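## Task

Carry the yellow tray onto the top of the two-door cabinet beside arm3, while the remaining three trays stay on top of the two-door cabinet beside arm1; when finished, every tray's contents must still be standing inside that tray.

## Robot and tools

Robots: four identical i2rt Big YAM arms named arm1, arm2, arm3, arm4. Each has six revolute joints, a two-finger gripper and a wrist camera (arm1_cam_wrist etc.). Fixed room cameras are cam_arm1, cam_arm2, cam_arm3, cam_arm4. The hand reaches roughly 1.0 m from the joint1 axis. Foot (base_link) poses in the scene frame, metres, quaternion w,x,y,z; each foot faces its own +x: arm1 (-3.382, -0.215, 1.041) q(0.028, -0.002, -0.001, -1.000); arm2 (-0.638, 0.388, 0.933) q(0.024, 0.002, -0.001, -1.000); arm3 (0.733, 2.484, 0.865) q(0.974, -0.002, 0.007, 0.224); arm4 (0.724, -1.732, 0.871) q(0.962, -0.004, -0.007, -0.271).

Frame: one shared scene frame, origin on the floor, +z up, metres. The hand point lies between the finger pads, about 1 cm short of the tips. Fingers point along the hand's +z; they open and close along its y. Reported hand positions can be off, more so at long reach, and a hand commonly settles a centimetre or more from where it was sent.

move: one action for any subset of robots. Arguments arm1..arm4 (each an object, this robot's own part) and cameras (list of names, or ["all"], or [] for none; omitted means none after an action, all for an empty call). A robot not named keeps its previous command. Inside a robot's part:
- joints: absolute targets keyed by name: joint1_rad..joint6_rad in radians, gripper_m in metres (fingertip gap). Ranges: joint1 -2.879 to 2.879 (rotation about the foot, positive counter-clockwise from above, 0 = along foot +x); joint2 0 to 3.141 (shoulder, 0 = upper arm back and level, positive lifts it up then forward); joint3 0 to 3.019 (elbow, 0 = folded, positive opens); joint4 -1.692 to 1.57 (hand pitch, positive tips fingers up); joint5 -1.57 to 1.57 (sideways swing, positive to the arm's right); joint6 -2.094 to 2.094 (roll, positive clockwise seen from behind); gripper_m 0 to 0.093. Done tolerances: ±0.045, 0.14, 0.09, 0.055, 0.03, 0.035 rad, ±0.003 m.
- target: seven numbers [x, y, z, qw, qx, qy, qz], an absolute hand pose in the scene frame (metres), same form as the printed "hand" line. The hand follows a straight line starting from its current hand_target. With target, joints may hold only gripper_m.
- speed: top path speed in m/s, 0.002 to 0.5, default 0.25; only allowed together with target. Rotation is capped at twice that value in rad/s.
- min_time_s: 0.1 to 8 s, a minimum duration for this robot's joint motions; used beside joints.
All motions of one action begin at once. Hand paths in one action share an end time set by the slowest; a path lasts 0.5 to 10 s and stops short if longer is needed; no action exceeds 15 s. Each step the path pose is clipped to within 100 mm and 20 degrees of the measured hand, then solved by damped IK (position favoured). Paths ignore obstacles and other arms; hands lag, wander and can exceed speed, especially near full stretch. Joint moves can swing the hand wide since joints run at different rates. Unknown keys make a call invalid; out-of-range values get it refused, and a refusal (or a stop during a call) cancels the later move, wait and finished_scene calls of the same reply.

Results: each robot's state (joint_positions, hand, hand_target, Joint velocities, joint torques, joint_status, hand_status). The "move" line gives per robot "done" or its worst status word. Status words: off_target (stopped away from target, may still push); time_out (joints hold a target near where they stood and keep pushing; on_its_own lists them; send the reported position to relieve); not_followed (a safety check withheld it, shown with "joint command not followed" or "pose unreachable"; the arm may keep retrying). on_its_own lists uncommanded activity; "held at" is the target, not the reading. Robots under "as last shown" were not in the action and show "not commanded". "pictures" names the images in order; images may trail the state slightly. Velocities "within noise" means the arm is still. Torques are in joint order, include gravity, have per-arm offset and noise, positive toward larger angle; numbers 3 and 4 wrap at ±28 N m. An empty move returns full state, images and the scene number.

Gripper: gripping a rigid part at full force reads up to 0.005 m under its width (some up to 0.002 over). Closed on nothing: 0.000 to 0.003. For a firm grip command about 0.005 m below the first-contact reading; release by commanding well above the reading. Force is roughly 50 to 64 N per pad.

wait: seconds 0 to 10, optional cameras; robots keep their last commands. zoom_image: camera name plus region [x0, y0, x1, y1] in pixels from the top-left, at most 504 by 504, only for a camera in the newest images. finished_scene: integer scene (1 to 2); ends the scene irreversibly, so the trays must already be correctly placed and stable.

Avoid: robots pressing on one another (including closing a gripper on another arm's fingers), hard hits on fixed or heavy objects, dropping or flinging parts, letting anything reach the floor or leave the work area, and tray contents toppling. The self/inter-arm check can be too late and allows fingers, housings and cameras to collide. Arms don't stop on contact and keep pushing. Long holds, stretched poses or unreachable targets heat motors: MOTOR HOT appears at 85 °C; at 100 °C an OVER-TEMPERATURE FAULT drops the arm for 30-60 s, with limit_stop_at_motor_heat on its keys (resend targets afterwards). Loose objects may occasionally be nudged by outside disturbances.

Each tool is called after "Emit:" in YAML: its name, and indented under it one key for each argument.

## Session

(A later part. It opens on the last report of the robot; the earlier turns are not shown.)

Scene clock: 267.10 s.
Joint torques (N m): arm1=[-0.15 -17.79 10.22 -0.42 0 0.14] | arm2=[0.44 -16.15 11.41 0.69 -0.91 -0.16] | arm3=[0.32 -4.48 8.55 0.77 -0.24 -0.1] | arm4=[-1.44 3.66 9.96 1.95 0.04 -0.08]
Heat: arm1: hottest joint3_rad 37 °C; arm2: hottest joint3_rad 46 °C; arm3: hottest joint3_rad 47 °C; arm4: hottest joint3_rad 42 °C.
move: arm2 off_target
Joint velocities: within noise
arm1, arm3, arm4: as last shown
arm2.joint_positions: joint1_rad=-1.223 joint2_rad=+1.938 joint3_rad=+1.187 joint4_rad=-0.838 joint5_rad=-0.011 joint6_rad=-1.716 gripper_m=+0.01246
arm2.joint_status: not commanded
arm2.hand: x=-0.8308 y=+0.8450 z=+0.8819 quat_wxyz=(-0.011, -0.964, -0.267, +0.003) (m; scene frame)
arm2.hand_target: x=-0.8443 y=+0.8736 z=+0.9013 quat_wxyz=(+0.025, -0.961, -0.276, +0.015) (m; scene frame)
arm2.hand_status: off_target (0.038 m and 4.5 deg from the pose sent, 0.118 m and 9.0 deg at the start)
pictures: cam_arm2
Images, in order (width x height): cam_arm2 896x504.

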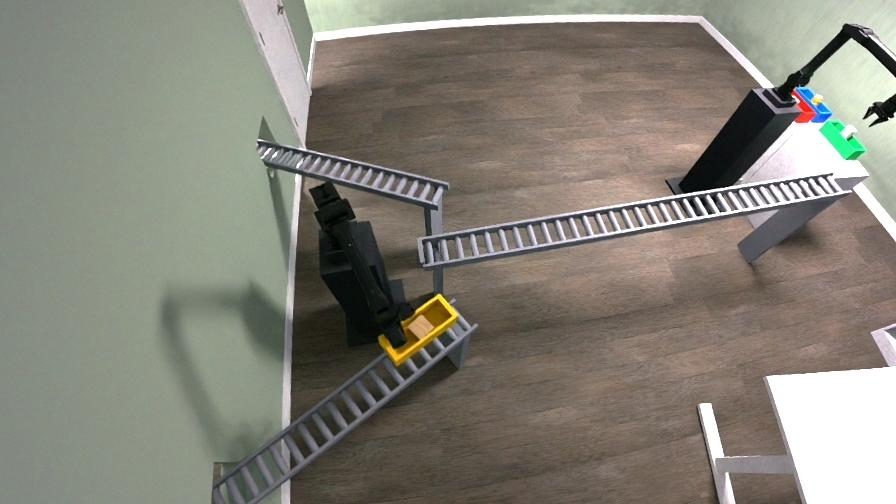

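Emit:
move:
  arm2: {"target":[-0.845,0.877,0.80,0.028,-0.961,-0.276,0.014],"speed":0.1}
  cameras: ["cam_arm2"]

Emit:
zoom_image:
  camera: "cam_arm2"
  region: [340, 280, 500, 440]

Scene clock: 274.60 s.
Joint torques (N m): arm1=[-0.32 -17.85 10.28 -0.47 0 0.13] | arm2=[0.03 -17.26 8.2 0.79 -0.68 -0.12] | arm3=[0.26 -4.6 8.5 0.72 -0.26 -0.11] | arm4=[-0.91 3.19 10.03 1.89 0.02 -0.1]
Heat: arm1: hottest joint3_rad 37 °C; arm2: hottest joint3_rad 47 °C; arm3: hottest joint3_rad 47 °C; arm4: hottest joint3_rad 42 °C.
move: arm2 off_target
Joint velocities: within noise
arm1, arm3, arm4: as last shown
arm2.joint_positions: joint1_rad=-1.223 joint2_rad=+2.136 joint3_rad=+1.187 joint4_rad=-0.622 joint5_rad=-0.011 joint6_rad=-1.718 gripper_m=+0.01246
arm2.joint_status: not commanded
arm2.hand: x=-0.8337 y=+0.8525 z=+0.7862 quat_wxyz=(-0.002, -0.963, -0.268, +0.004) (m; scene frame)
arm2.hand_target: x=-0.8446 y=+0.8762 z=+0.8008 quat_wxyz=(+0.028, -0.961, -0.276, +0.014) (m; scene frame)
arm2.hand_status: off_target (0.030 m and 3.8 deg from the pose sent, 0.089 m and 4.7 deg at the start)
pictures: cam_arm2
Images, in order (width x height): cam_arm2 896x504.

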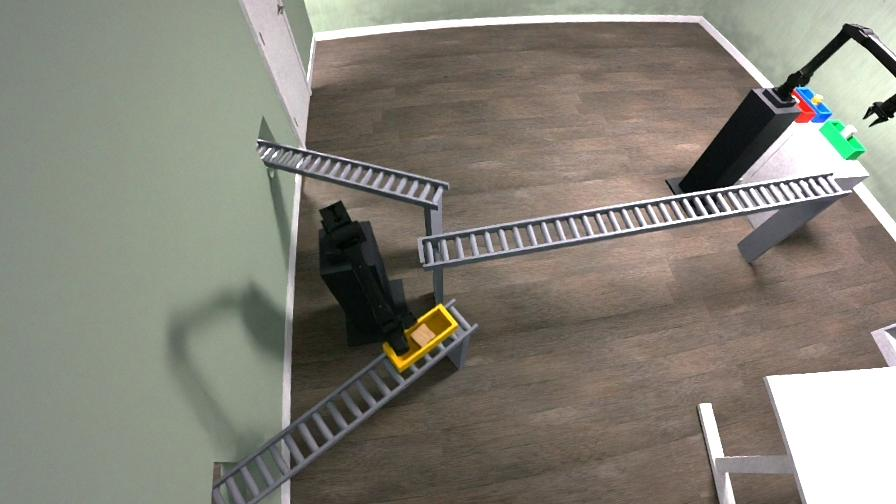

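Scaled by 3.150 from the camera's 896x504 image, which has a finer 1280x720 frame.

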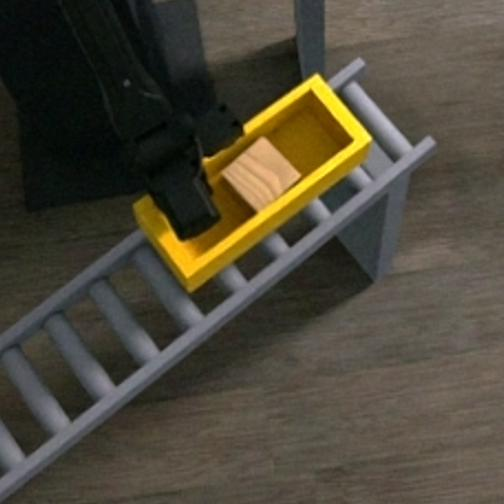

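Emit:
move:
  arm2: {"target":[-0.845,0.878,0.75,0.028,-0.961,-0.276,0.014],"speed":0.08}
  cameras: ["cam_arm2"]

Emit:
zoom_image:
  camera: "cam_arm2"
  region: [340, 280, 500, 440]

Scene clock: 280.90 s.
Joint torques (N m): arm1=[-0.26 -17.73 10.17 -0.51 0 0.14] | arm2=[0.21 -16.56 8.06 0.99 -0.4 -0.03] | arm3=[0.44 -4.31 8.59 0.72 -0.26 -0.1] | arm4=[-0.85 3.66 9.85 1.87 0.08 -0.08]
Heat: arm1: hottest joint3_rad 38 °C; arm2: hottest joint3_rad 47 °C; arm3: hottest joint3_rad 47 °C; arm4: hottest joint3_rad 42 °C.
move: arm2 off_target
Joint velocities: within noise
arm1.joint_positions: joint1_rad=-1.594 joint2_rad=+1.681 joint3_rad=+1.657 joint4_rad=-1.584 joint5_rad=+0.001 joint6_rad=-1.543 gripper_m=+0.04988
arm1.joint_status: not commanded
arm1.hand: x=-3.3969 y=+0.2892 z=+1.2818 quat_wxyz=(-0.020, -1.000, -0.002, +0.001) (m; scene frame)
arm1.hand_target: x=-3.3999 y=+0.2992 z=+1.2999 quat_wxyz=(+0.000, -1.000, +0.000, +0.000) (m; scene frame)
arm1.hand_status: not commanded
arm2.joint_positions: joint1_rad=-1.225 joint2_rad=+2.230 joint3_rad=+1.198 joint4_rad=-0.535 joint5_rad=-0.019 joint6_rad=-1.727 gripper_m=+0.01246
arm2.joint_status: not commanded
arm2.hand: x=-0.8337 y=+0.8519 z=+0.7431 quat_wxyz=(-0.001, -0.962, -0.272, +0.008) (m; scene frame)
arm2.hand_target: x=-0.8446 y=+0.8773 z=+0.7511 quat_wxyz=(+0.028, -0.961, -0.276, +0.014) (m; scene frame)
arm2.hand_status: off_target (0.029 m and 3.4 deg from the pose sent, 0.046 m and 3.8 deg at the start)
arm3.joint_positions: joint1_rad=-1.291 joint2_rad=+1.011 joint3_rad=+1.488 joint4_rad=-1.603 joint5_rad=+0.003 joint6_rad=+0.009 gripper_m=+0.09398
arm3.joint_status: not commanded
arm3.hand: x=+0.9550 y=+2.2450 z=+1.3023 quat_wxyz=(-0.196, -0.400, -0.890, +0.096) (m; scene frame)
arm3.hand_target: x=+0.9517 y=+2.2452 z=+1.3115 quat_wxyz=(-0.208, -0.399, -0.888, +0.101) (m; scene frame)
arm3.hand_status: not commanded
arm4.joint_positions: joint1_rad=+0.611 joint2_rad=+0.619 joint3_rad=+1.338 joint4_rad=-1.545 joint5_rad=+0.202 joint6_rad=+0.301 gripper_m=+0.09396
arm4.joint_status: not commanded
arm4.hand: x=+0.9262 y=-1.7486 z=+1.3507 quat_wxyz=(-0.379, -0.145, -0.914, +0.032) (m; scene frame)
arm4.hand_target: x=+0.9249 y=-1.7486 z=+1.3599 quat_wxyz=(-0.389, -0.145, -0.909, +0.029) (m; scene frame)
arm4.hand_status: not commanded
pictures: cam_arm2
Images, in order (width x height): cam_arm2 896x504.

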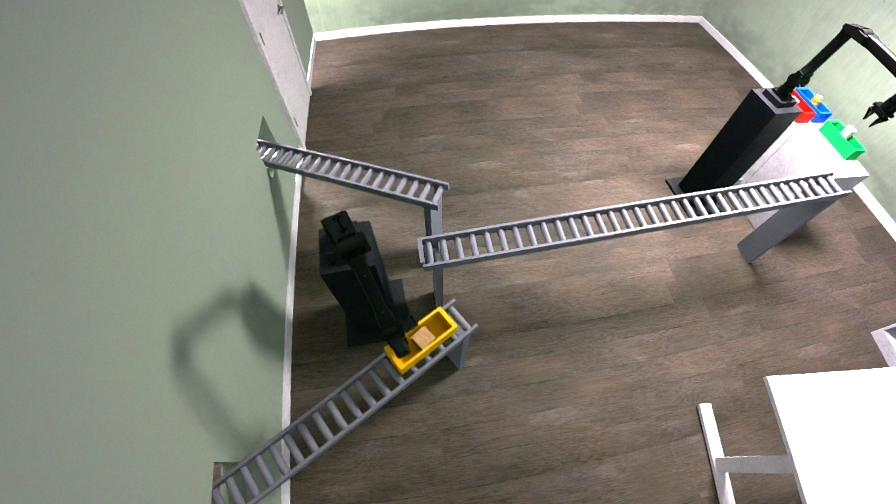

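Scaled by 3.150 from the camera's 896x504 image, which has a finer 1280x720 frame.

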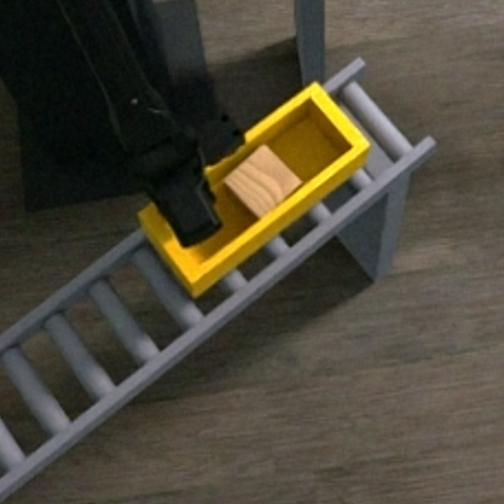

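Emit:
move:
  arm2: {"target":[-0.85,0.895,0.765,0.028,-0.961,-0.276,0.012],"speed":0.1}

Emit:
move:
  arm2: {"target":[-0.85,0.895,0.73,0.028,-0.961,-0.276,0.012],"speed":0.08}
  cameras: ["cam_arm2"]

Emit:
zoom_image:
  camera: "cam_arm2"
  region: [340, 280, 500, 440]

Scene clock: 287.57 s.
Joint torques (N m): arm1=[-0.26 -17.85 10.19 -0.44 -0.01 0.14] | arm2=[0.44 -17.32 8.5 0.01 -0.66 -0.04] | arm3=[0.5 -4.42 8.57 0.7 -0.28 -0.1] | arm4=[-0.79 3.55 10.13 1.92 0.08 -0.08]
Heat: arm1: hottest joint3_rad 38 °C; arm2: hottest joint3_rad 46 °C; arm3: hottest joint3_rad 47 °C; arm4: hottest joint3_rad 42 °C.
move: arm2 off_target
Joint velocities: within noise
arm1, arm3, arm4: as last shown
arm2.joint_positions: joint1_rad=-1.225 joint2_rad=+2.232 joint3_rad=+1.253 joint4_rad=-0.569 joint5_rad=-0.009 joint6_rad=-1.728 gripper_m=+0.01246
arm2.joint_status: not commanded
arm2.hand: x=-0.8409 y=+0.8736 z=+0.7537 quat_wxyz=(+0.009, -0.962, -0.273, +0.004) (m; scene frame)
arm2.hand_target: x=-0.8496 y=+0.8945 z=+0.7657 quat_wxyz=(+0.028, -0.961, -0.276, +0.012) (m; scene frame)
arm2.hand_status: off_target (0.026 m and 2.3 deg from the pose sent, 0.051 m and 3.4 deg at the start)
pictures: none

Scene clock: 288.67 s.
Joint torques (N m): arm1=[-0.56 -17.67 10.18 -0.46 0.01 0.15] | arm2=[0.21 -16.97 7.95 0.91 -0.12 0.04] | arm3=[0.38 -4.6 8.59 0.72 -0.25 -0.12] | arm4=[-1.2 3.9 10.03 1.87 0.07 -0.13]
Heat: arm1: hottest joint3_rad 38 °C; arm2: hottest joint3_rad 46 °C; arm3: hottest joint3_rad 47 °C; arm4: hottest joint3_rad 42 °C.
move: arm2 off_target
Joint velocities: within noise
arm1, arm3, arm4: as last shown
arm2.joint_positions: joint1_rad=-1.225 joint2_rad=+2.298 joint3_rad=+1.271 joint4_rad=-0.536 joint5_rad=-0.021 joint6_rad=-1.739 gripper_m=+0.01246
arm2.joint_status: not commanded
arm2.hand: x=-0.8417 y=+0.8700 z=+0.7243 quat_wxyz=(+0.001, -0.961, -0.278, +0.010) (m; scene frame)
arm2.hand_target: x=-0.8496 y=+0.8944 z=+0.7310 quat_wxyz=(+0.028, -0.961, -0.276, +0.012) (m; scene frame)
arm2.hand_status: off_target (0.027 m and 3.1 deg from the pose sent, 0.033 m and 2.3 deg at the start)
pictures: cam_arm2
Images, in order (width x height): cam_arm2 896x504.

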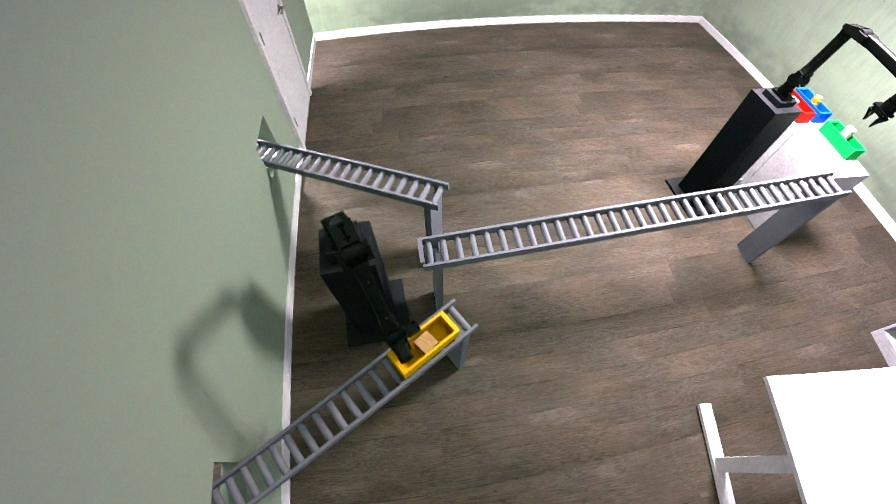

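Scaled by 3.150 from the camera's 896x504 image, which has a finer 1280x720 frame.

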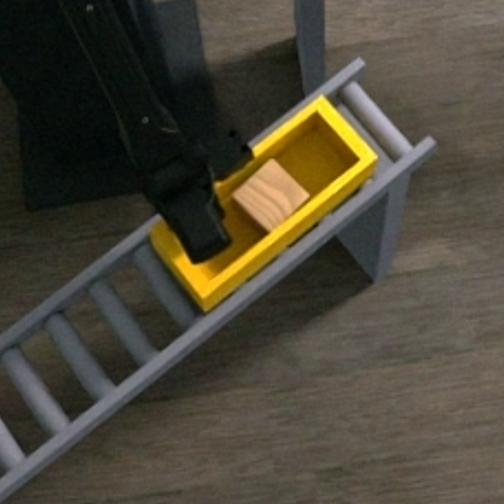

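Emit:
move:
  arm2: {"target":[-0.85,0.894,0.715,0.028,-0.961,-0.276,0.01],"speed":0.08}

Emit:
move:
  arm2: {"joints":{"gripper_m":0.045}}
  cameras: ["cam_arm2","arm2_cam_wrist"]

Emit:
zoom_image:
  camera: "cam_arm2"
  region: [340, 280, 500, 440]

Scene clock: 293.90 s.
Joint torques (N m): arm1=[-0.32 -17.9 10.21 -0.47 0 0.14] | arm2=[0.44 -16.32 7.84 1.03 0.08 0.18] | arm3=[0.5 -4.66 8.5 0.76 -0.24 -0.12] | arm4=[-0.21 3.49 10 1.98 0.03 -0.09]
Heat: arm1: hottest joint3_rad 38 °C; arm2: hottest joint3_rad 46 °C; arm3: hottest joint3_rad 47 °C; arm4: hottest joint3_rad 42 °C.
move: arm2 off_target
Joint velocities: within noise
arm1, arm3, arm4: as last shown
arm2.joint_positions: joint1_rad=-1.225 joint2_rad=+2.320 joint3_rad=+1.278 joint4_rad=-0.512 joint5_rad=-0.022 joint6_rad=-1.752 gripper_m=+0.01246
arm2.joint_status: not commanded
arm2.hand: x=-0.8426 y=+0.8719 z=+0.7144 quat_wxyz=(+0.005, -0.959, -0.284, +0.011) (m; scene frame)
arm2.hand_target: x=-0.8497 y=+0.8935 z=+0.7159 quat_wxyz=(+0.028, -0.961, -0.276, +0.010) (m; scene frame)
arm2.hand_status: off_target (0.023 m and 2.8 deg from the pose sent, 0.027 m and 3.1 deg at the start)
pictures: none

Scene clock: 294.57 s.
Joint torques (N m): arm1=[-0.38 -17.96 10.18 -0.46 0 0.14] | arm2=[0.56 -16.62 6.67 0.73 -0.16 0.17] | arm3=[0.44 -4.42 8.55 0.75 -0.25 -0.1] | arm4=[-0.44 3.72 9.98 1.89 0.04 -0.11]
Heat: arm1: hottest joint3_rad 38 °C; arm2: hottest joint3_rad 46 °C; arm3: hottest joint3_rad 47 °C; arm4: hottest joint3_rad 42 °C.
move: arm2 done
Joint velocities: within noise
arm1, arm3, arm4: as last shown
arm2.joint_positions: joint1_rad=-1.225 joint2_rad=+2.320 joint3_rad=+1.293 joint4_rad=-0.504 joint5_rad=-0.017 joint6_rad=-1.751 gripper_m=+0.04488
arm2.joint_status: all done
arm2.hand: x=-0.8458 y=+0.8819 z=+0.7174 quat_wxyz=(+0.017, -0.959, -0.284, +0.009) (m; scene frame)
arm2.hand_target: x=-0.8497 y=+0.8933 z=+0.7159 quat_wxyz=(+0.028, -0.961, -0.276, +0.010) (m; scene frame)
arm2.hand_status: not commanded
pictures: arm2_cam_wrist, cam_arm2
Images, in order (width x height): arm2_cam_wrist 896x504, cam_arm2 896x504.

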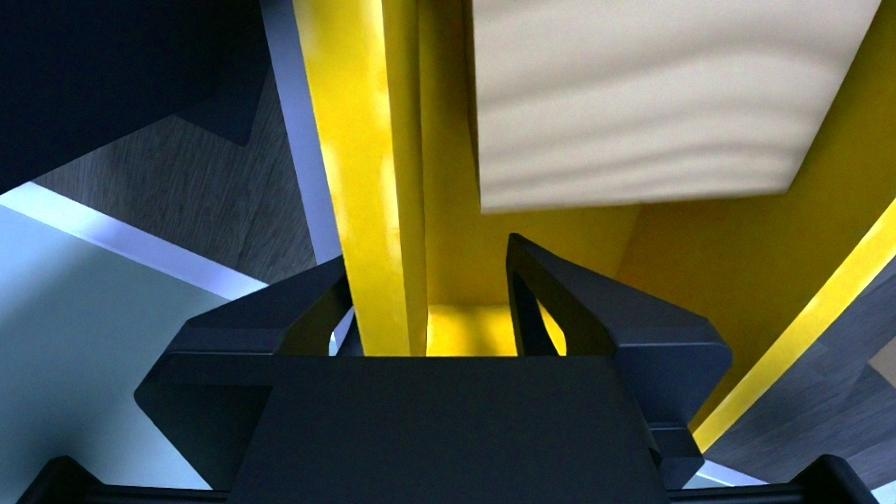

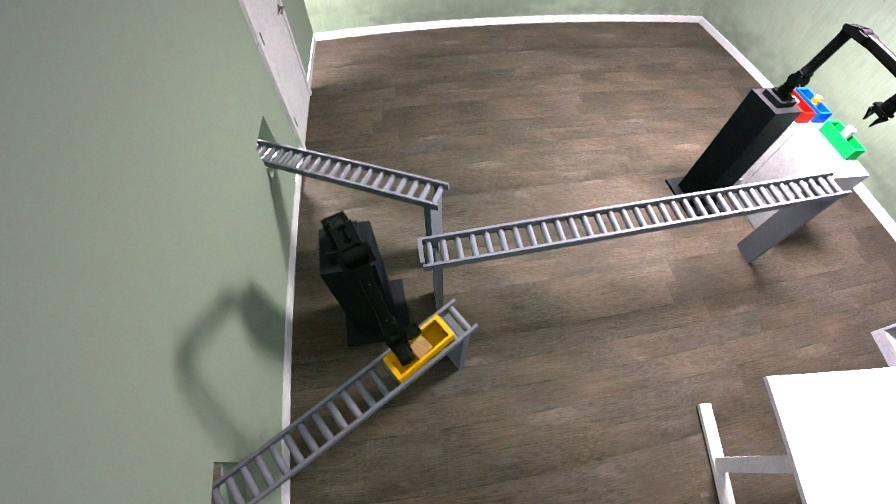

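Scaled by 3.150 from the camera's 896x504 image, which has a finer 1280x720 frame.

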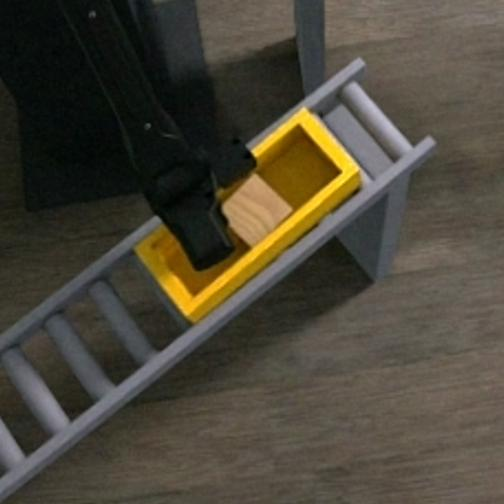

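Emit:
move:
  arm2: {"target":[-0.85,0.89,0.92,0.01,-0.961,-0.276,0.005],"speed":0.15}
  arm3: {"target":[1.09,2.03,1.1,0,-0.238,0.971,0],"speed":0.25}
  cameras: ["cam_arm2","cam_arm3","arm3_cam_wrist"]

Scene clock: 309.63 s.
Joint torques (N m): arm1=[-0.56 -17.67 10.18 -0.43 -0.01 0.14] | arm2=[1.03 -16.5 10.3 -0.21 -0.06 0.19] | arm3=[0.97 -16.5 12.05 -0.57 -0.09 -0.15] | arm4=[-0.91 3.43 9.8 1.92 0.03 -0.1]
Heat: arm1: hottest joint3_rad 38 °C; arm2: hottest joint3_rad 44 °C; arm3: hottest joint3_rad 47 °C; arm4: hottest joint3_rad 42 °C.
move: arm2 off_target; arm3 off_target
Joint velocities: within noise
arm1, arm4: as last shown
arm2.joint_positions: joint1_rad=-1.226 joint2_rad=+1.958 joint3_rad=+1.307 joint4_rad=-0.924 joint5_rad=-0.012 joint6_rad=-1.749 gripper_m=+0.04495
arm2.joint_status: not commanded
arm2.hand: x=-0.8426 y=+0.8774 z=+0.9068 quat_wxyz=(-0.004, -0.959, -0.282, +0.005) (m; scene frame)
arm2.hand_target: x=-0.8499 y=+0.8896 z=+0.9201 quat_wxyz=(+0.010, -0.961, -0.276, +0.005) (m; scene frame)
arm2.hand_status: off_target (0.020 m and 1.8 deg from the pose sent, 0.203 m and 1.3 deg at the start)
arm3.joint_positions: joint1_rad=-1.369 joint2_rad=+1.846 joint3_rad=+1.821 joint4_rad=-1.584 joint5_rad=-0.017 joint6_rad=-1.385 gripper_m=+0.09398
arm3.joint_status: not commanded
arm3.hand: x=+1.0801 y=+2.0407 z=+1.0821 quat_wxyz=(+0.007, +0.232, -0.973, -0.020) (m; scene frame)
arm3.hand_target: x=+1.0893 y=+2.0309 z=+1.1001 quat_wxyz=(+0.000, +0.238, -0.971, +0.000) (m; scene frame)
arm3.hand_status: off_target (0.023 m and 2.5 deg from the pose sent, 0.325 m and 79.4 deg at the start)
pictures: arm3_cam_wrist, cam_arm2, cam_arm3
Images, in order (width x height): arm3_cam_wrist 896x504, cam_arm2 896x504, cam_arm3 896x504.

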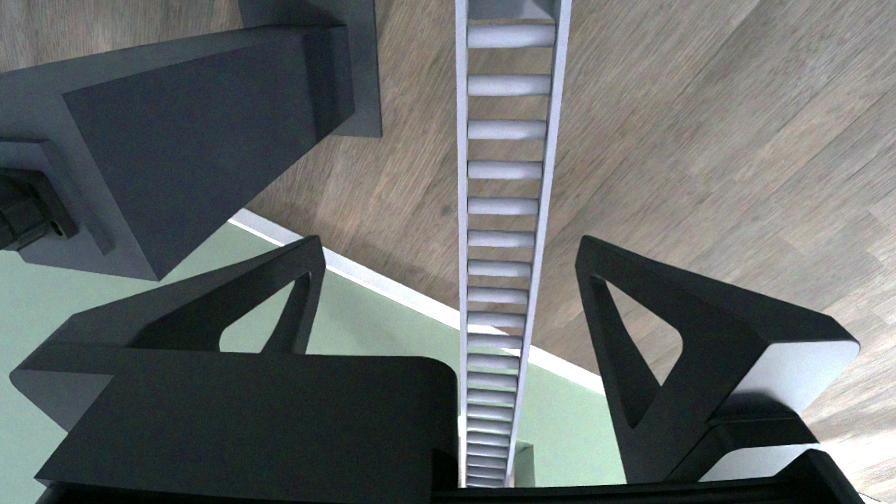

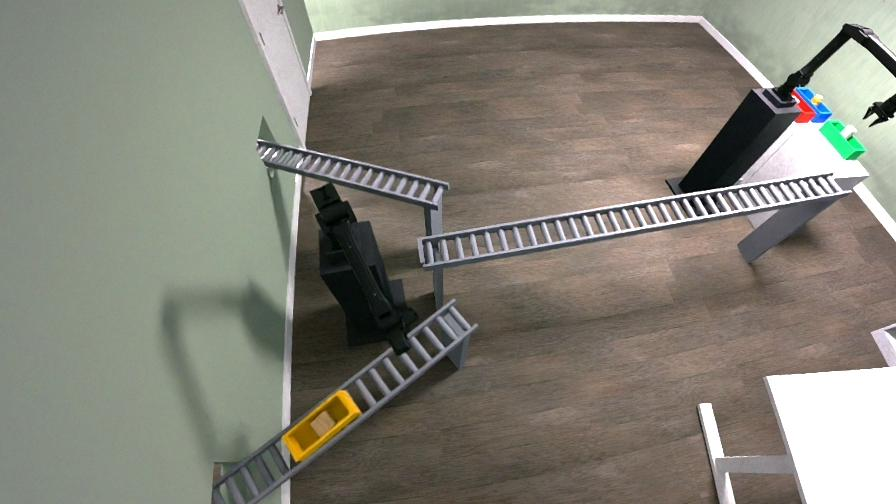

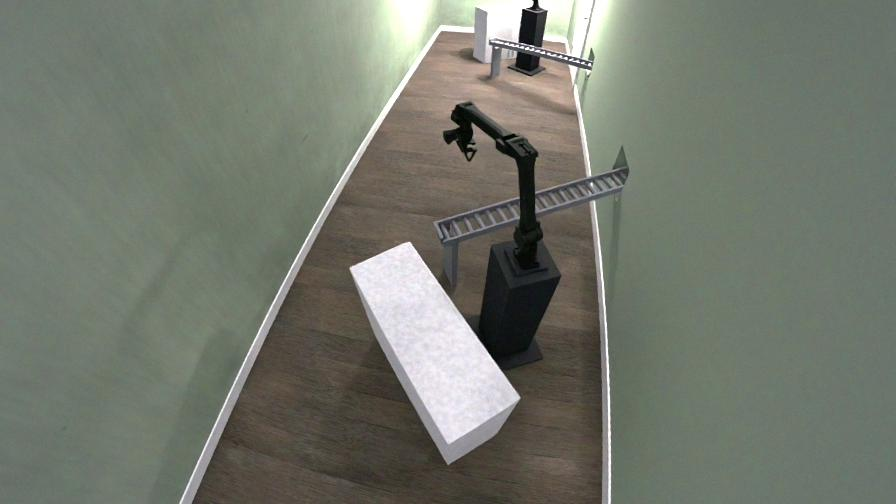

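Emit:
move:
  arm2: {"joints":{"gripper_m":0.05}}
  cameras: ["arm3_cam_wrist","cam_arm3"]

Scene clock: 312.47 s.
Joint torques (N m): arm1=[-0.44 -17.9 10.17 -0.44 -0.01 0.14] | arm2=[0.85 -16.73 10.26 -0.16 -0.08 0.18] | arm3=[1.14 -16.56 12.04 -0.54 -0.09 -0.11] | arm4=[0.09 3.31 9.92 1.94 0.05 -0.09]
Heat: arm1: hottest joint3_rad 38 °C; arm2: hottest joint3_rad 44 °C; arm3: hottest joint3_rad 48 °C; arm4: hottest joint3_rad 42 °C.
move: arm2 done
Joint velocities: within noise
arm1, arm3, arm4: as last shown
arm2.joint_positions: joint1_rad=-1.226 joint2_rad=+1.958 joint3_rad=+1.307 joint4_rad=-0.924 joint5_rad=-0.012 joint6_rad=-1.749 gripper_m=+0.04983
arm2.joint_status: all done
arm2.hand: x=-0.8426 y=+0.8774 z=+0.9068 quat_wxyz=(-0.004, -0.959, -0.282, +0.005) (m; scene frame)
arm2.hand_target: x=-0.8499 y=+0.8896 z=+0.9201 quat_wxyz=(+0.010, -0.961, -0.276, +0.005) (m; scene frame)
arm2.hand_status: not commanded
arm3.joint_positions: joint1_rad=-1.369 joint2_rad=+1.846 joint3_rad=+1.821 joint4_rad=-1.584 joint5_rad=-0.017 joint6_rad=-1.386 gripper_m=+0.09398
arm3.hand: x=+1.0801 y=+2.0407 z=+1.0821 quat_wxyz=(+0.007, +0.232, -0.972, -0.020) (m; scene frame)
pictures: arm3_cam_wrist, cam_arm3
Images, in order (width x height): arm3_cam_wrist 896x504, cam_arm3 896x504.

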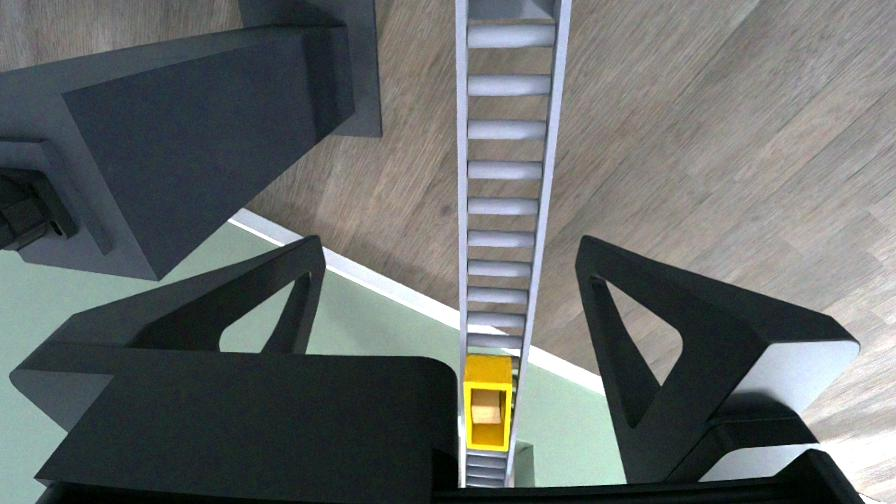

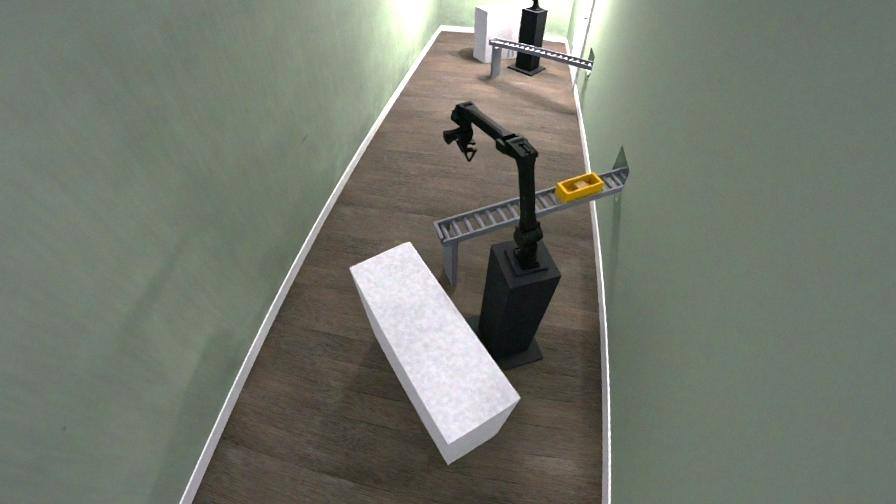

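Emit:
wait:
  seconds: 4
  cameras: ["arm3_cam_wrist","cam_arm3"]

Scene clock: 318.97 s.
Joint torques (N m): arm1=[-0.5 -17.73 10.26 -0.51 0.01 0.14] | arm2=[0.73 -16.79 10.18 -0.16 -0.08 0.17] | arm3=[1.38 -16.44 12.04 -0.58 -0.09 -0.11] | arm4=[-0.73 3.43 10.06 1.73 0.06 -0.08]
Heat: arm1: hottest joint3_rad 39 °C; arm2: hottest joint3_rad 44 °C; arm3: hottest joint3_rad 48 °C; arm4: hottest joint3_rad 42 °C.
Joint velocities: arm1=[within noise] | arm2=[within noise] | arm3=[-0.044 0.015 0.002 -0.007 0.051 0.037 0] | arm4=[within noise]
arm1.joint_positions: joint1_rad=-1.594 joint2_rad=+1.681 joint3_rad=+1.657 joint4_rad=-1.584 joint5_rad=+0.001 joint6_rad=-1.543 gripper_m=+0.04988
arm1.joint_status: not commanded
arm1.hand: x=-3.3969 y=+0.2892 z=+1.2818 quat_wxyz=(-0.020, -1.000, -0.002, +0.001) (m; scene frame)
arm1.hand_target: x=-3.3999 y=+0.2992 z=+1.2999 quat_wxyz=(+0.000, -1.000, +0.000, +0.000) (m; scene frame)
arm1.hand_status: not commanded
arm2.joint_positions: joint1_rad=-1.226 joint2_rad=+1.958 joint3_rad=+1.307 joint4_rad=-0.924 joint5_rad=-0.012 joint6_rad=-1.749 gripper_m=+0.04991
arm2.joint_status: all done
arm2.hand: x=-0.8426 y=+0.8774 z=+0.9068 quat_wxyz=(-0.004, -0.959, -0.282, +0.005) (m; scene frame)
arm2.hand_target: x=-0.8499 y=+0.8896 z=+0.9201 quat_wxyz=(+0.010, -0.961, -0.276, +0.005) (m; scene frame)
arm2.hand_status: not commanded
arm3.joint_positions: joint1_rad=-1.369 joint2_rad=+1.846 joint3_rad=+1.821 joint4_rad=-1.584 joint5_rad=-0.017 joint6_rad=-1.386 gripper_m=+0.09398
arm3.joint_status: not commanded
arm3.hand: x=+1.0801 y=+2.0407 z=+1.0821 quat_wxyz=(+0.007, +0.232, -0.972, -0.020) (m; scene frame)
arm3.hand_target: x=+1.0893 y=+2.0309 z=+1.1001 quat_wxyz=(+0.000, +0.238, -0.971, +0.000) (m; scene frame)
arm3.hand_status: not commanded
arm4.joint_positions: joint1_rad=+0.611 joint2_rad=+0.619 joint3_rad=+1.338 joint4_rad=-1.545 joint5_rad=+0.202 joint6_rad=+0.301 gripper_m=+0.09396
arm4.joint_status: not commanded
arm4.hand: x=+0.9262 y=-1.7486 z=+1.3507 quat_wxyz=(-0.379, -0.145, -0.914, +0.032) (m; scene frame)
arm4.hand_target: x=+0.9249 y=-1.7486 z=+1.3599 quat_wxyz=(-0.389, -0.145, -0.909, +0.029) (m; scene frame)
arm4.hand_status: not commanded
wait: 4.00 s; at rest from the start
pictures: arm3_cam_wrist, cam_arm3
Images, in order (width x height): arm3_cam_wrist 896x504, cam_arm3 896x504.

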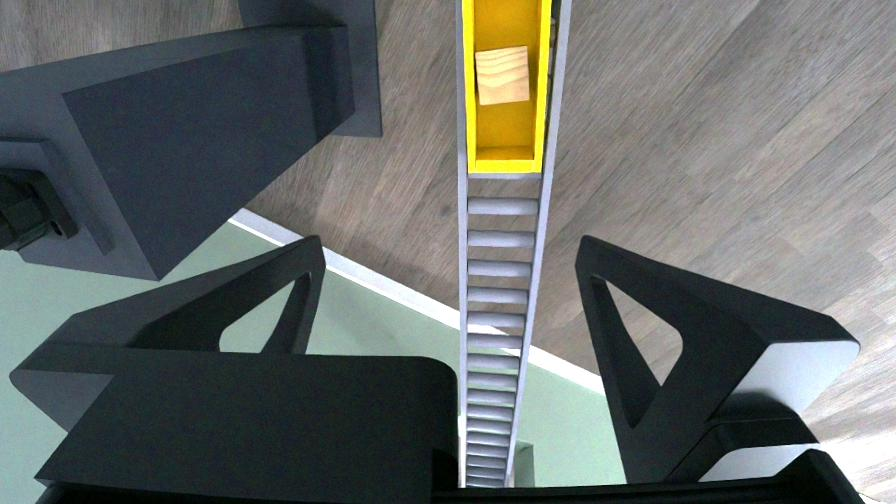

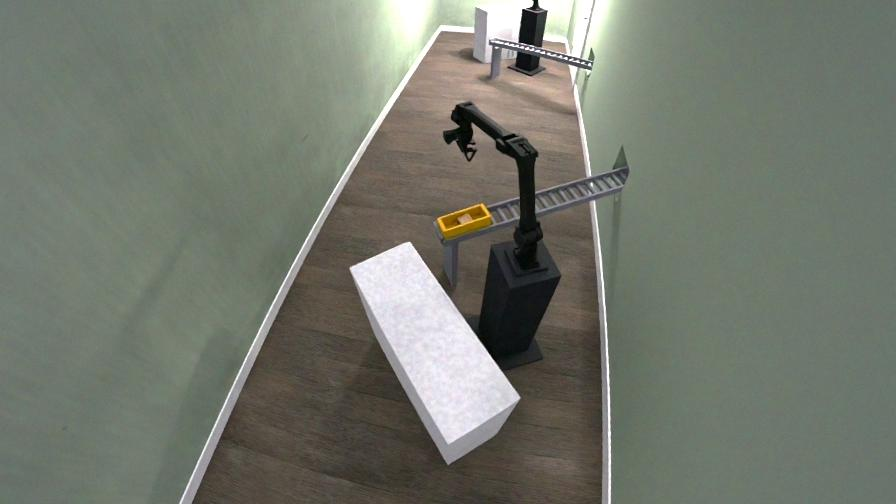

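Emit:
move:
  arm3: {"target":[1.125,2.05,0.68,0,-0.238,0.971,0],"speed":0.25,"joints":{"gripper_m":0.05}}
  cameras: ["arm3_cam_wrist"]

Scene clock: 327.50 s.
Joint torques (N m): arm1=[-0.32 -17.73 10.15 -0.47 0.02 0.14] | arm2=[0.67 -16.62 10.24 -0.21 -0.08 0.19] | arm3=[1.61 -19.14 6.79 0.03 -0.1 0.04] | arm4=[-0.91 3.43 9.94 1.94 0.03 -0.09]
Heat: arm1: hottest joint3_rad 39 °C; arm2: hottest joint3_rad 44 °C; arm3: hottest joint3_rad 48 °C; arm4: hottest joint3_rad 42 °C.
move: arm3 off_target
Joint velocities: within noise
arm1, arm2, arm4: as last shown
arm3.joint_positions: joint1_rad=-1.298 joint2_rad=+2.346 joint3_rad=+1.453 joint4_rad=-0.717 joint5_rad=-0.017 joint6_rad=-1.325 gripper_m=+0.05007
arm3.joint_status: all done
arm3.hand: x=+1.1075 y=+2.0617 z=+0.6709 quat_wxyz=(+0.009, +0.237, -0.971, -0.020) (m; scene frame)
arm3.hand_target: x=+1.1248 y=+2.0504 z=+0.6806 quat_wxyz=(+0.000, +0.238, -0.971, +0.000) (m; scene frame)
arm3.hand_status: off_target (0.023 m and 2.5 deg from the pose sent, 0.405 m and 2.5 deg at the start)
pictures: arm3_cam_wrist
Images, in order (width x height): arm3_cam_wrist 896x504.

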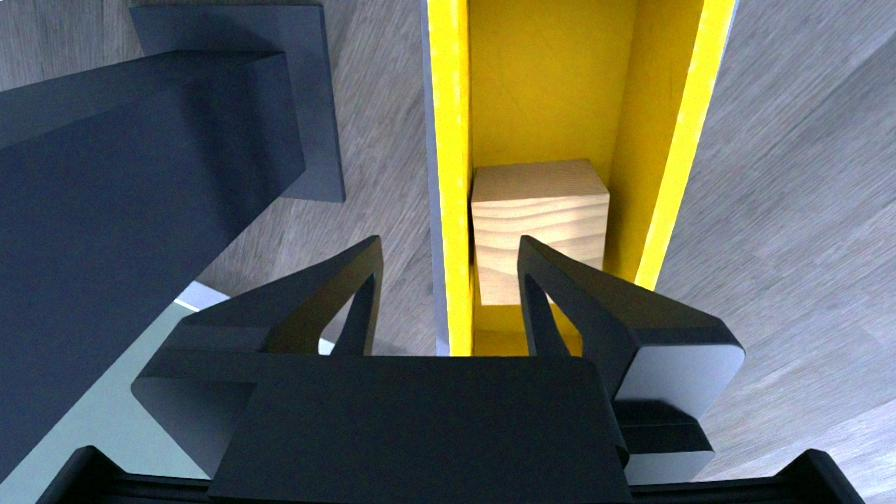

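Emit:
move:
  arm3: {"target":[1.119,2.059,0.495,0,-0.238,0.971,0],"speed":0.13}
  cameras: ["arm3_cam_wrist"]

Scene clock: 333.03 s.
Joint torques (N m): arm1=[-0.26 -17.67 10.22 -0.46 -0.01 0.14] | arm2=[0.91 -16.56 10.25 -0.23 -0.08 0.17] | arm3=[1.14 -12.45 7.04 1.54 -0.07 0.04] | arm4=[-0.73 2.9 10 2.1 0.07 -0.05]
Heat: arm1: hottest joint3_rad 39 °C; arm2: hottest joint3_rad 44 °C; arm3: hottest joint3_rad 48 °C; arm4: hottest joint3_rad 42 °C.
move: arm3 off_target
Joint velocities: within noise
arm1, arm2, arm4: as last shown
arm3.joint_positions: joint1_rad=-1.287 joint2_rad=+2.631 joint3_rad=+1.584 joint4_rad=-0.517 joint5_rad=-0.018 joint6_rad=-1.317 gripper_m=+0.05005
arm3.joint_status: not commanded
arm3.hand: x=+1.1192 y=+2.0552 z=+0.5403 quat_wxyz=(-0.002, +0.239, -0.971, +0.001) (m; scene frame)
arm3.hand_target: x=+1.1164 y=+2.0619 z=+0.4986 quat_wxyz=(+0.000, +0.238, -0.971, +0.000) (m; scene frame)
arm3.hand_status: off_target (0.045 m and 0.3 deg from the pose sent, 0.176 m and 2.5 deg at the start)
pictures: arm3_cam_wrist
Images, in order (width x height): arm3_cam_wrist 896x504.

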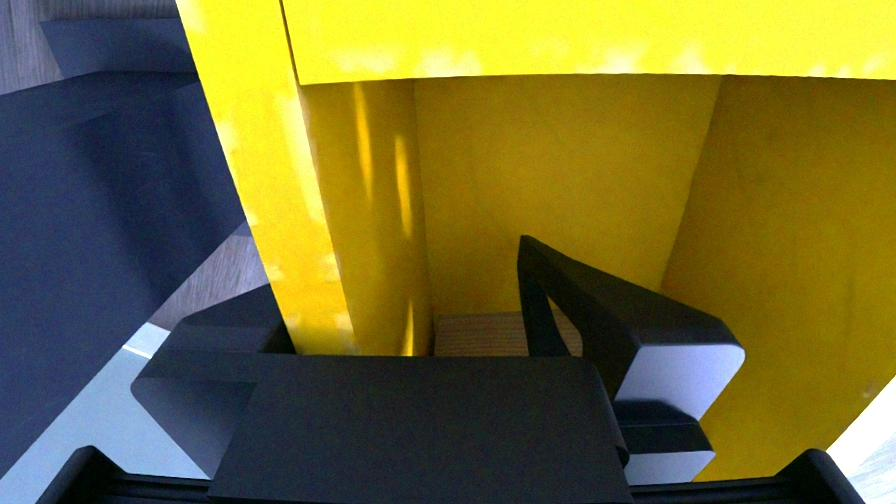

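Emit:
move:
  arm3: {"target":[1.109,2.075,0.548,0,-0.238,0.971,0],"speed":0.1}

Emit:
move:
  arm3: {"joints":{"gripper_m":0.005}}
  cameras: ["arm3_cam_wrist"]

Emit:
move:
  arm3: {"target":[1.10,2.08,0.70,0,-0.238,0.971,0],"speed":0.12}
  cameras: ["arm3_cam_wrist","cam_arm3"]

Scene clock: 339.87 s.
Joint torques (N m): arm1=[-0.44 -17.73 10.19 -0.49 0.01 0.14] | arm2=[0.73 -16.79 10.22 -0.13 -0.09 0.18] | arm3=[1.38 -20.13 2.32 -0.03 -0.25 0.05] | arm4=[-0.15 3.43 10.06 1.96 0.07 -0.1]
Heat: arm1: hottest joint3_rad 39 °C; arm2: hottest joint3_rad 45 °C; arm3: hottest joint3_rad 47 °C; arm4: hottest joint3_rad 42 °C.
move: arm3 done
Joint velocities: within noise
arm1, arm2, arm4: as last shown
arm3.joint_positions: joint1_rad=-1.283 joint2_rad=+2.605 joint3_rad=+1.509 joint4_rad=-0.481 joint5_rad=-0.014 joint6_rad=-1.315 gripper_m=+0.05005
arm3.joint_status: not commanded
arm3.hand: x=+1.1045 y=+2.0732 z=+0.5407 quat_wxyz=(+0.003, +0.240, -0.971, -0.004) (m; scene frame)
arm3.hand_target: x=+1.1090 y=+2.0751 z=+0.5479 quat_wxyz=(+0.000, +0.238, -0.971, +0.000) (m; scene frame)
arm3.hand_status: done (0.009 m and 0.6 deg from the pose sent, 0.024 m and 0.3 deg at the start)
pictures: none

Scene clock: 340.47 s.
Joint torques (N m): arm1=[-0.38 -17.79 10.15 -0.47 0.01 0.14] | arm2=[0.79 -16.5 10.24 -0.17 -0.07 0.17] | arm3=[1.32 -20.01 2.7 -0.02 -0.23 0.05] | arm4=[-0.73 3.78 10.09 1.98 0.06 -0.09]
Heat: arm1: hottest joint3_rad 39 °C; arm2: hottest joint3_rad 45 °C; arm3: hottest joint3_rad 47 °C; arm4: hottest joint3_rad 42 °C.
move: arm3 off_target
Joint velocities: within noise
arm1, arm2, arm4: as last shown
arm3.joint_positions: joint1_rad=-1.283 joint2_rad=+2.602 joint3_rad=+1.503 joint4_rad=-0.482 joint5_rad=-0.014 joint6_rad=-1.313 gripper_m=+0.02409
arm3.joint_status: gripper_m off_target (ended at +0.02412, target +0.00500)
arm3.hand: x=+1.1031 y=+2.0754 z=+0.5411 quat_wxyz=(+0.004, +0.239, -0.971, -0.006) (m; scene frame)
arm3.hand_target: x=+1.1089 y=+2.0750 z=+0.5479 quat_wxyz=(+0.000, +0.238, -0.971, +0.000) (m; scene frame)
arm3.hand_status: not commanded
pictures: arm3_cam_wrist
Images, in order (width x height): arm3_cam_wrist 896x504.

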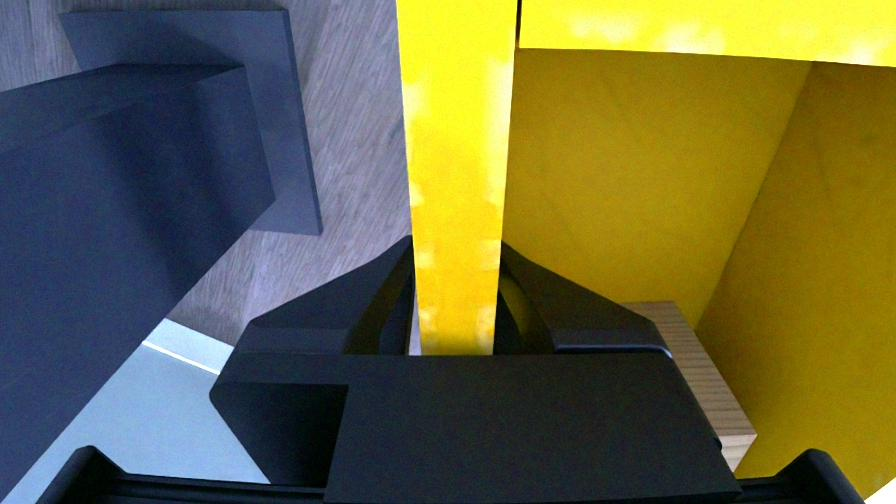

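Scene clock: 342.67 s.
Joint torques (N m): arm1=[-0.5 -17.85 10.19 -0.43 0 0.14] | arm2=[0.97 -16.73 10.29 -0.24 -0.09 0.18] | arm3=[0.91 -21.95 4.48 -0.58 0.04 0.04] | arm4=[-1.14 3.19 10.06 1.73 0.06 -0.08]
Heat: arm1: hottest joint3_rad 39 °C; arm2: hottest joint3_rad 45 °C; arm3: hottest joint3_rad 47 °C; arm4: hottest joint3_rad 42 °C.
move: arm3 off_target
Joint velocities: within noise
arm1, arm2, arm4: as last shown
arm3.joint_positions: joint1_rad=-1.283 joint2_rad=+2.293 joint3_rad=+1.324 joint4_rad=-0.652 joint5_rad=-0.020 joint6_rad=-1.323 gripper_m=+0.01061
arm3.joint_status: not commanded
arm3.on_its_own: gripper_m moved -0.01348 toward your old target +0.00500
arm3.hand: x=+1.0879 y=+2.0957 z=+0.6701 quat_wxyz=(+0.010, +0.243, -0.970, -0.025) (m; scene frame)
arm3.hand_target: x=+1.0995 y=+2.0805 z=+0.6993 quat_wxyz=(+0.000, +0.238, -0.971, +0.000) (m; scene frame)
arm3.hand_status: off_target (0.036 m and 3.2 deg from the pose sent, 0.159 m and 0.8 deg at the start)
pictures: arm3_cam_wrist, cam_arm3
Images, in order (width x height): arm3_cam_wrist 896x504, cam_arm3 896x504.

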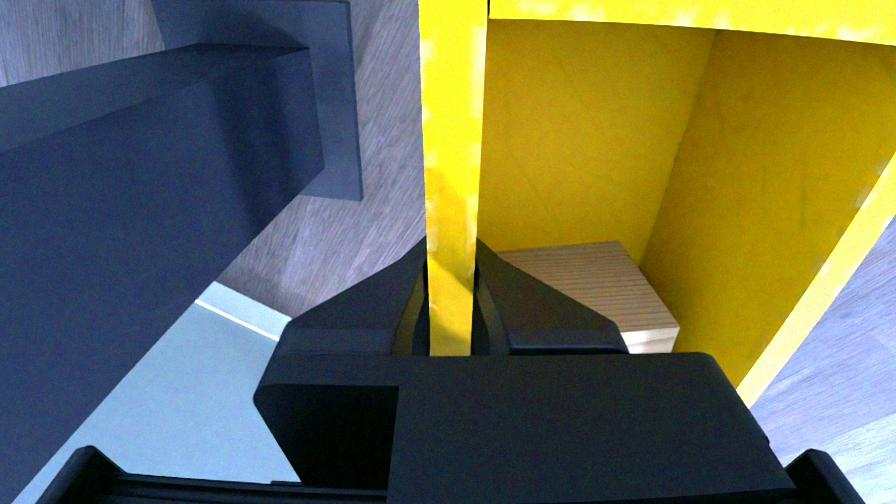

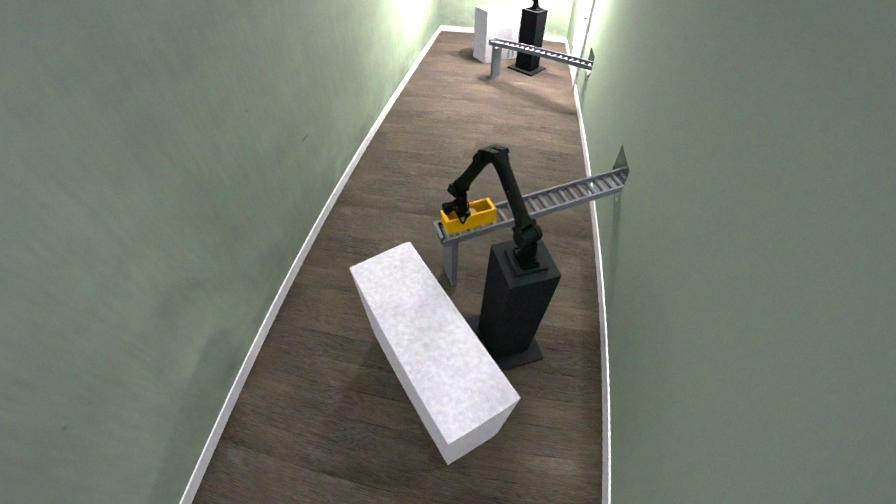

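Emit:
move:
  arm3: {"target":[1.06,2.12,1.06,0,-0.238,0.971,0],"speed":0.2}
  cameras: ["cam_arm3"]

Emit:
zoom_image:
  camera: "cam_arm3"
  region: [380, 80, 630, 280]

Emit:
move:
  arm3: {"joints":{"joint1_rad":0.4},"min_time_s":4}
  cameras: ["cam_arm3","arm3_cam_wrist"]

Scene clock: 356.30 s.
Joint torques (N m): arm1=[-0.44 -17.85 10.18 -0.46 -0.01 0.15] | arm2=[1.03 -16.5 10.29 -0.2 -0.06 0.17] | arm3=[0.26 -16.62 13.05 -0.76 0.1 -0.05] | arm4=[-0.56 3.31 9.8 2 0.04 -0.1]
Heat: arm1: hottest joint3_rad 39 °C; arm2: hottest joint3_rad 45 °C; arm3: hottest joint3_rad 46 °C; arm4: hottest joint3_rad 43 °C.
move: arm3 off_target
Joint velocities: within noise
arm1, arm2, arm4: as last shown
arm3.joint_positions: joint1_rad=-1.289 joint2_rad=+1.656 joint3_rad=+1.379 joint4_rad=-1.396 joint5_rad=-0.020 joint6_rad=-1.326 gripper_m=+0.01061
arm3.joint_status: not commanded
arm3.hand: x=+1.0482 y=+2.1428 z=+1.0138 quat_wxyz=(+0.022, +0.241, -0.969, -0.048) (m; scene frame)
arm3.hand_target: x=+1.0578 y=+2.1226 z=+1.0600 quat_wxyz=(+0.000, +0.238, -0.971, +0.000) (m; scene frame)
arm3.hand_status: off_target (0.053 m and 6.1 deg from the pose sent, 0.392 m and 3.2 deg at the start; pose on its path clipped on 2 of 82 steps)
pictures: cam_arm3
Images, in order (width x height): cam_arm3 896x504.

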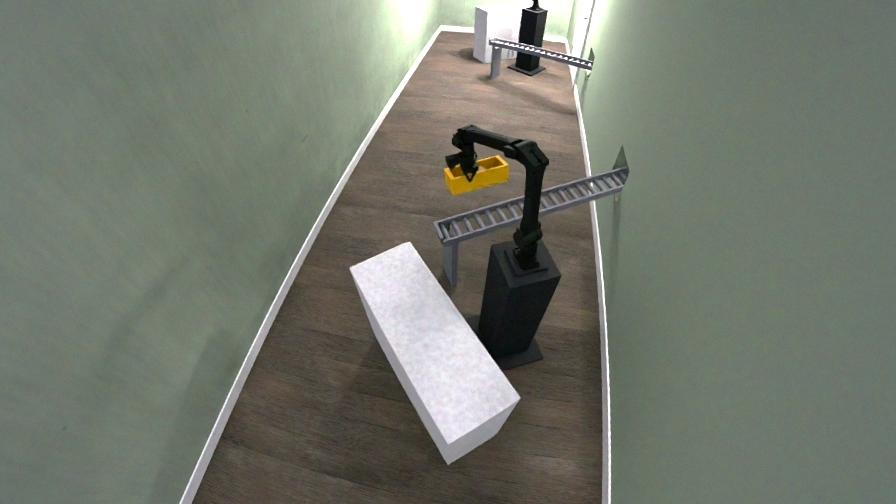

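Scaled by 2.016 from the camera's 896x504 image, which has a finer 1280x720 frame.

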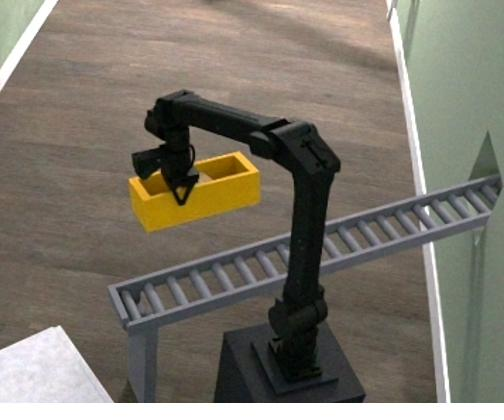

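Scene clock: 360.77 s.
Joint torques (N m): arm1=[-0.38 -17.9 10.15 -0.42 0 0.14] | arm2=[0.79 -16.62 10.3 -0.17 -0.09 0.19] | arm3=[1.08 -16.73 13.01 -0.77 0.14 -0.02] | arm4=[-1.26 3.49 10.06 1.76 0.03 -0.11]
Heat: arm1: hottest joint3_rad 39 °C; arm2: hottest joint3_rad 45 °C; arm3: hottest joint3_rad 46 °C; arm4: hottest joint3_rad 43 °C.
move: arm3 done
Joint velocities: within noise
arm1, arm2, arm4: as last shown
arm3.joint_positions: joint1_rad=+0.403 joint2_rad=+1.656 joint3_rad=+1.379 joint4_rad=-1.396 joint5_rad=-0.022 joint6_rad=-1.329 gripper_m=+0.01061
arm3.joint_status: all done
arm3.hand: x=+1.0366 y=+2.8373 z=+1.0095 quat_wxyz=(+0.053, +0.886, -0.460, -0.027) (m; scene frame)
arm3.hand_target: x=+1.0532 y=+2.8519 z=+1.0555 quat_wxyz=(+0.002, +0.887, -0.462, -0.010) (m; scene frame)
arm3.hand_status: not commanded
pictures: arm3_cam_wrist, cam_arm3
Images, in order (width x height): arm3_cam_wrist 896x504, cam_arm3 896x504.

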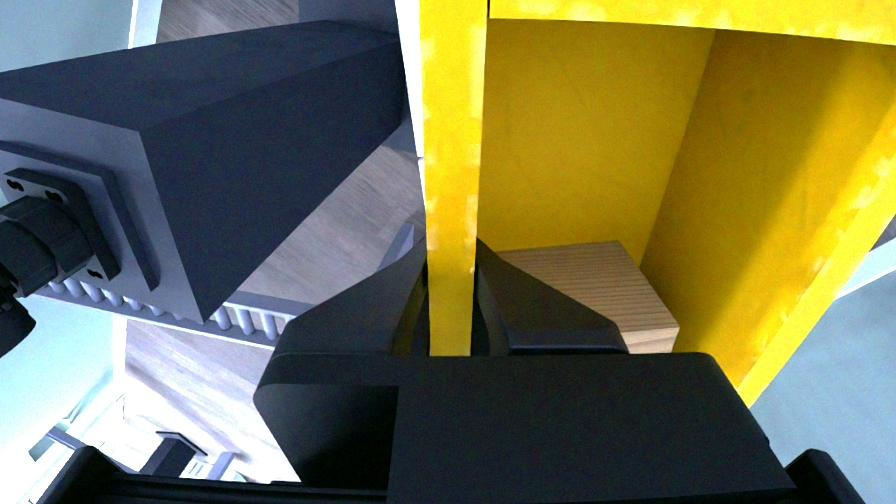

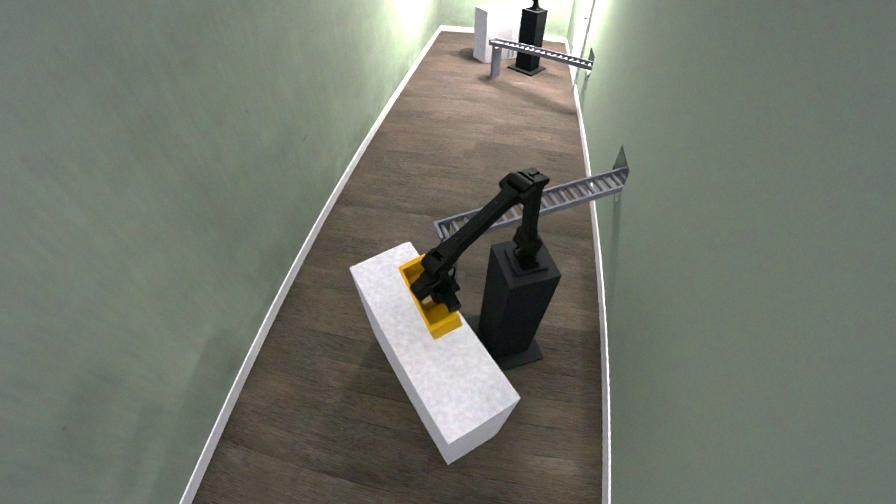

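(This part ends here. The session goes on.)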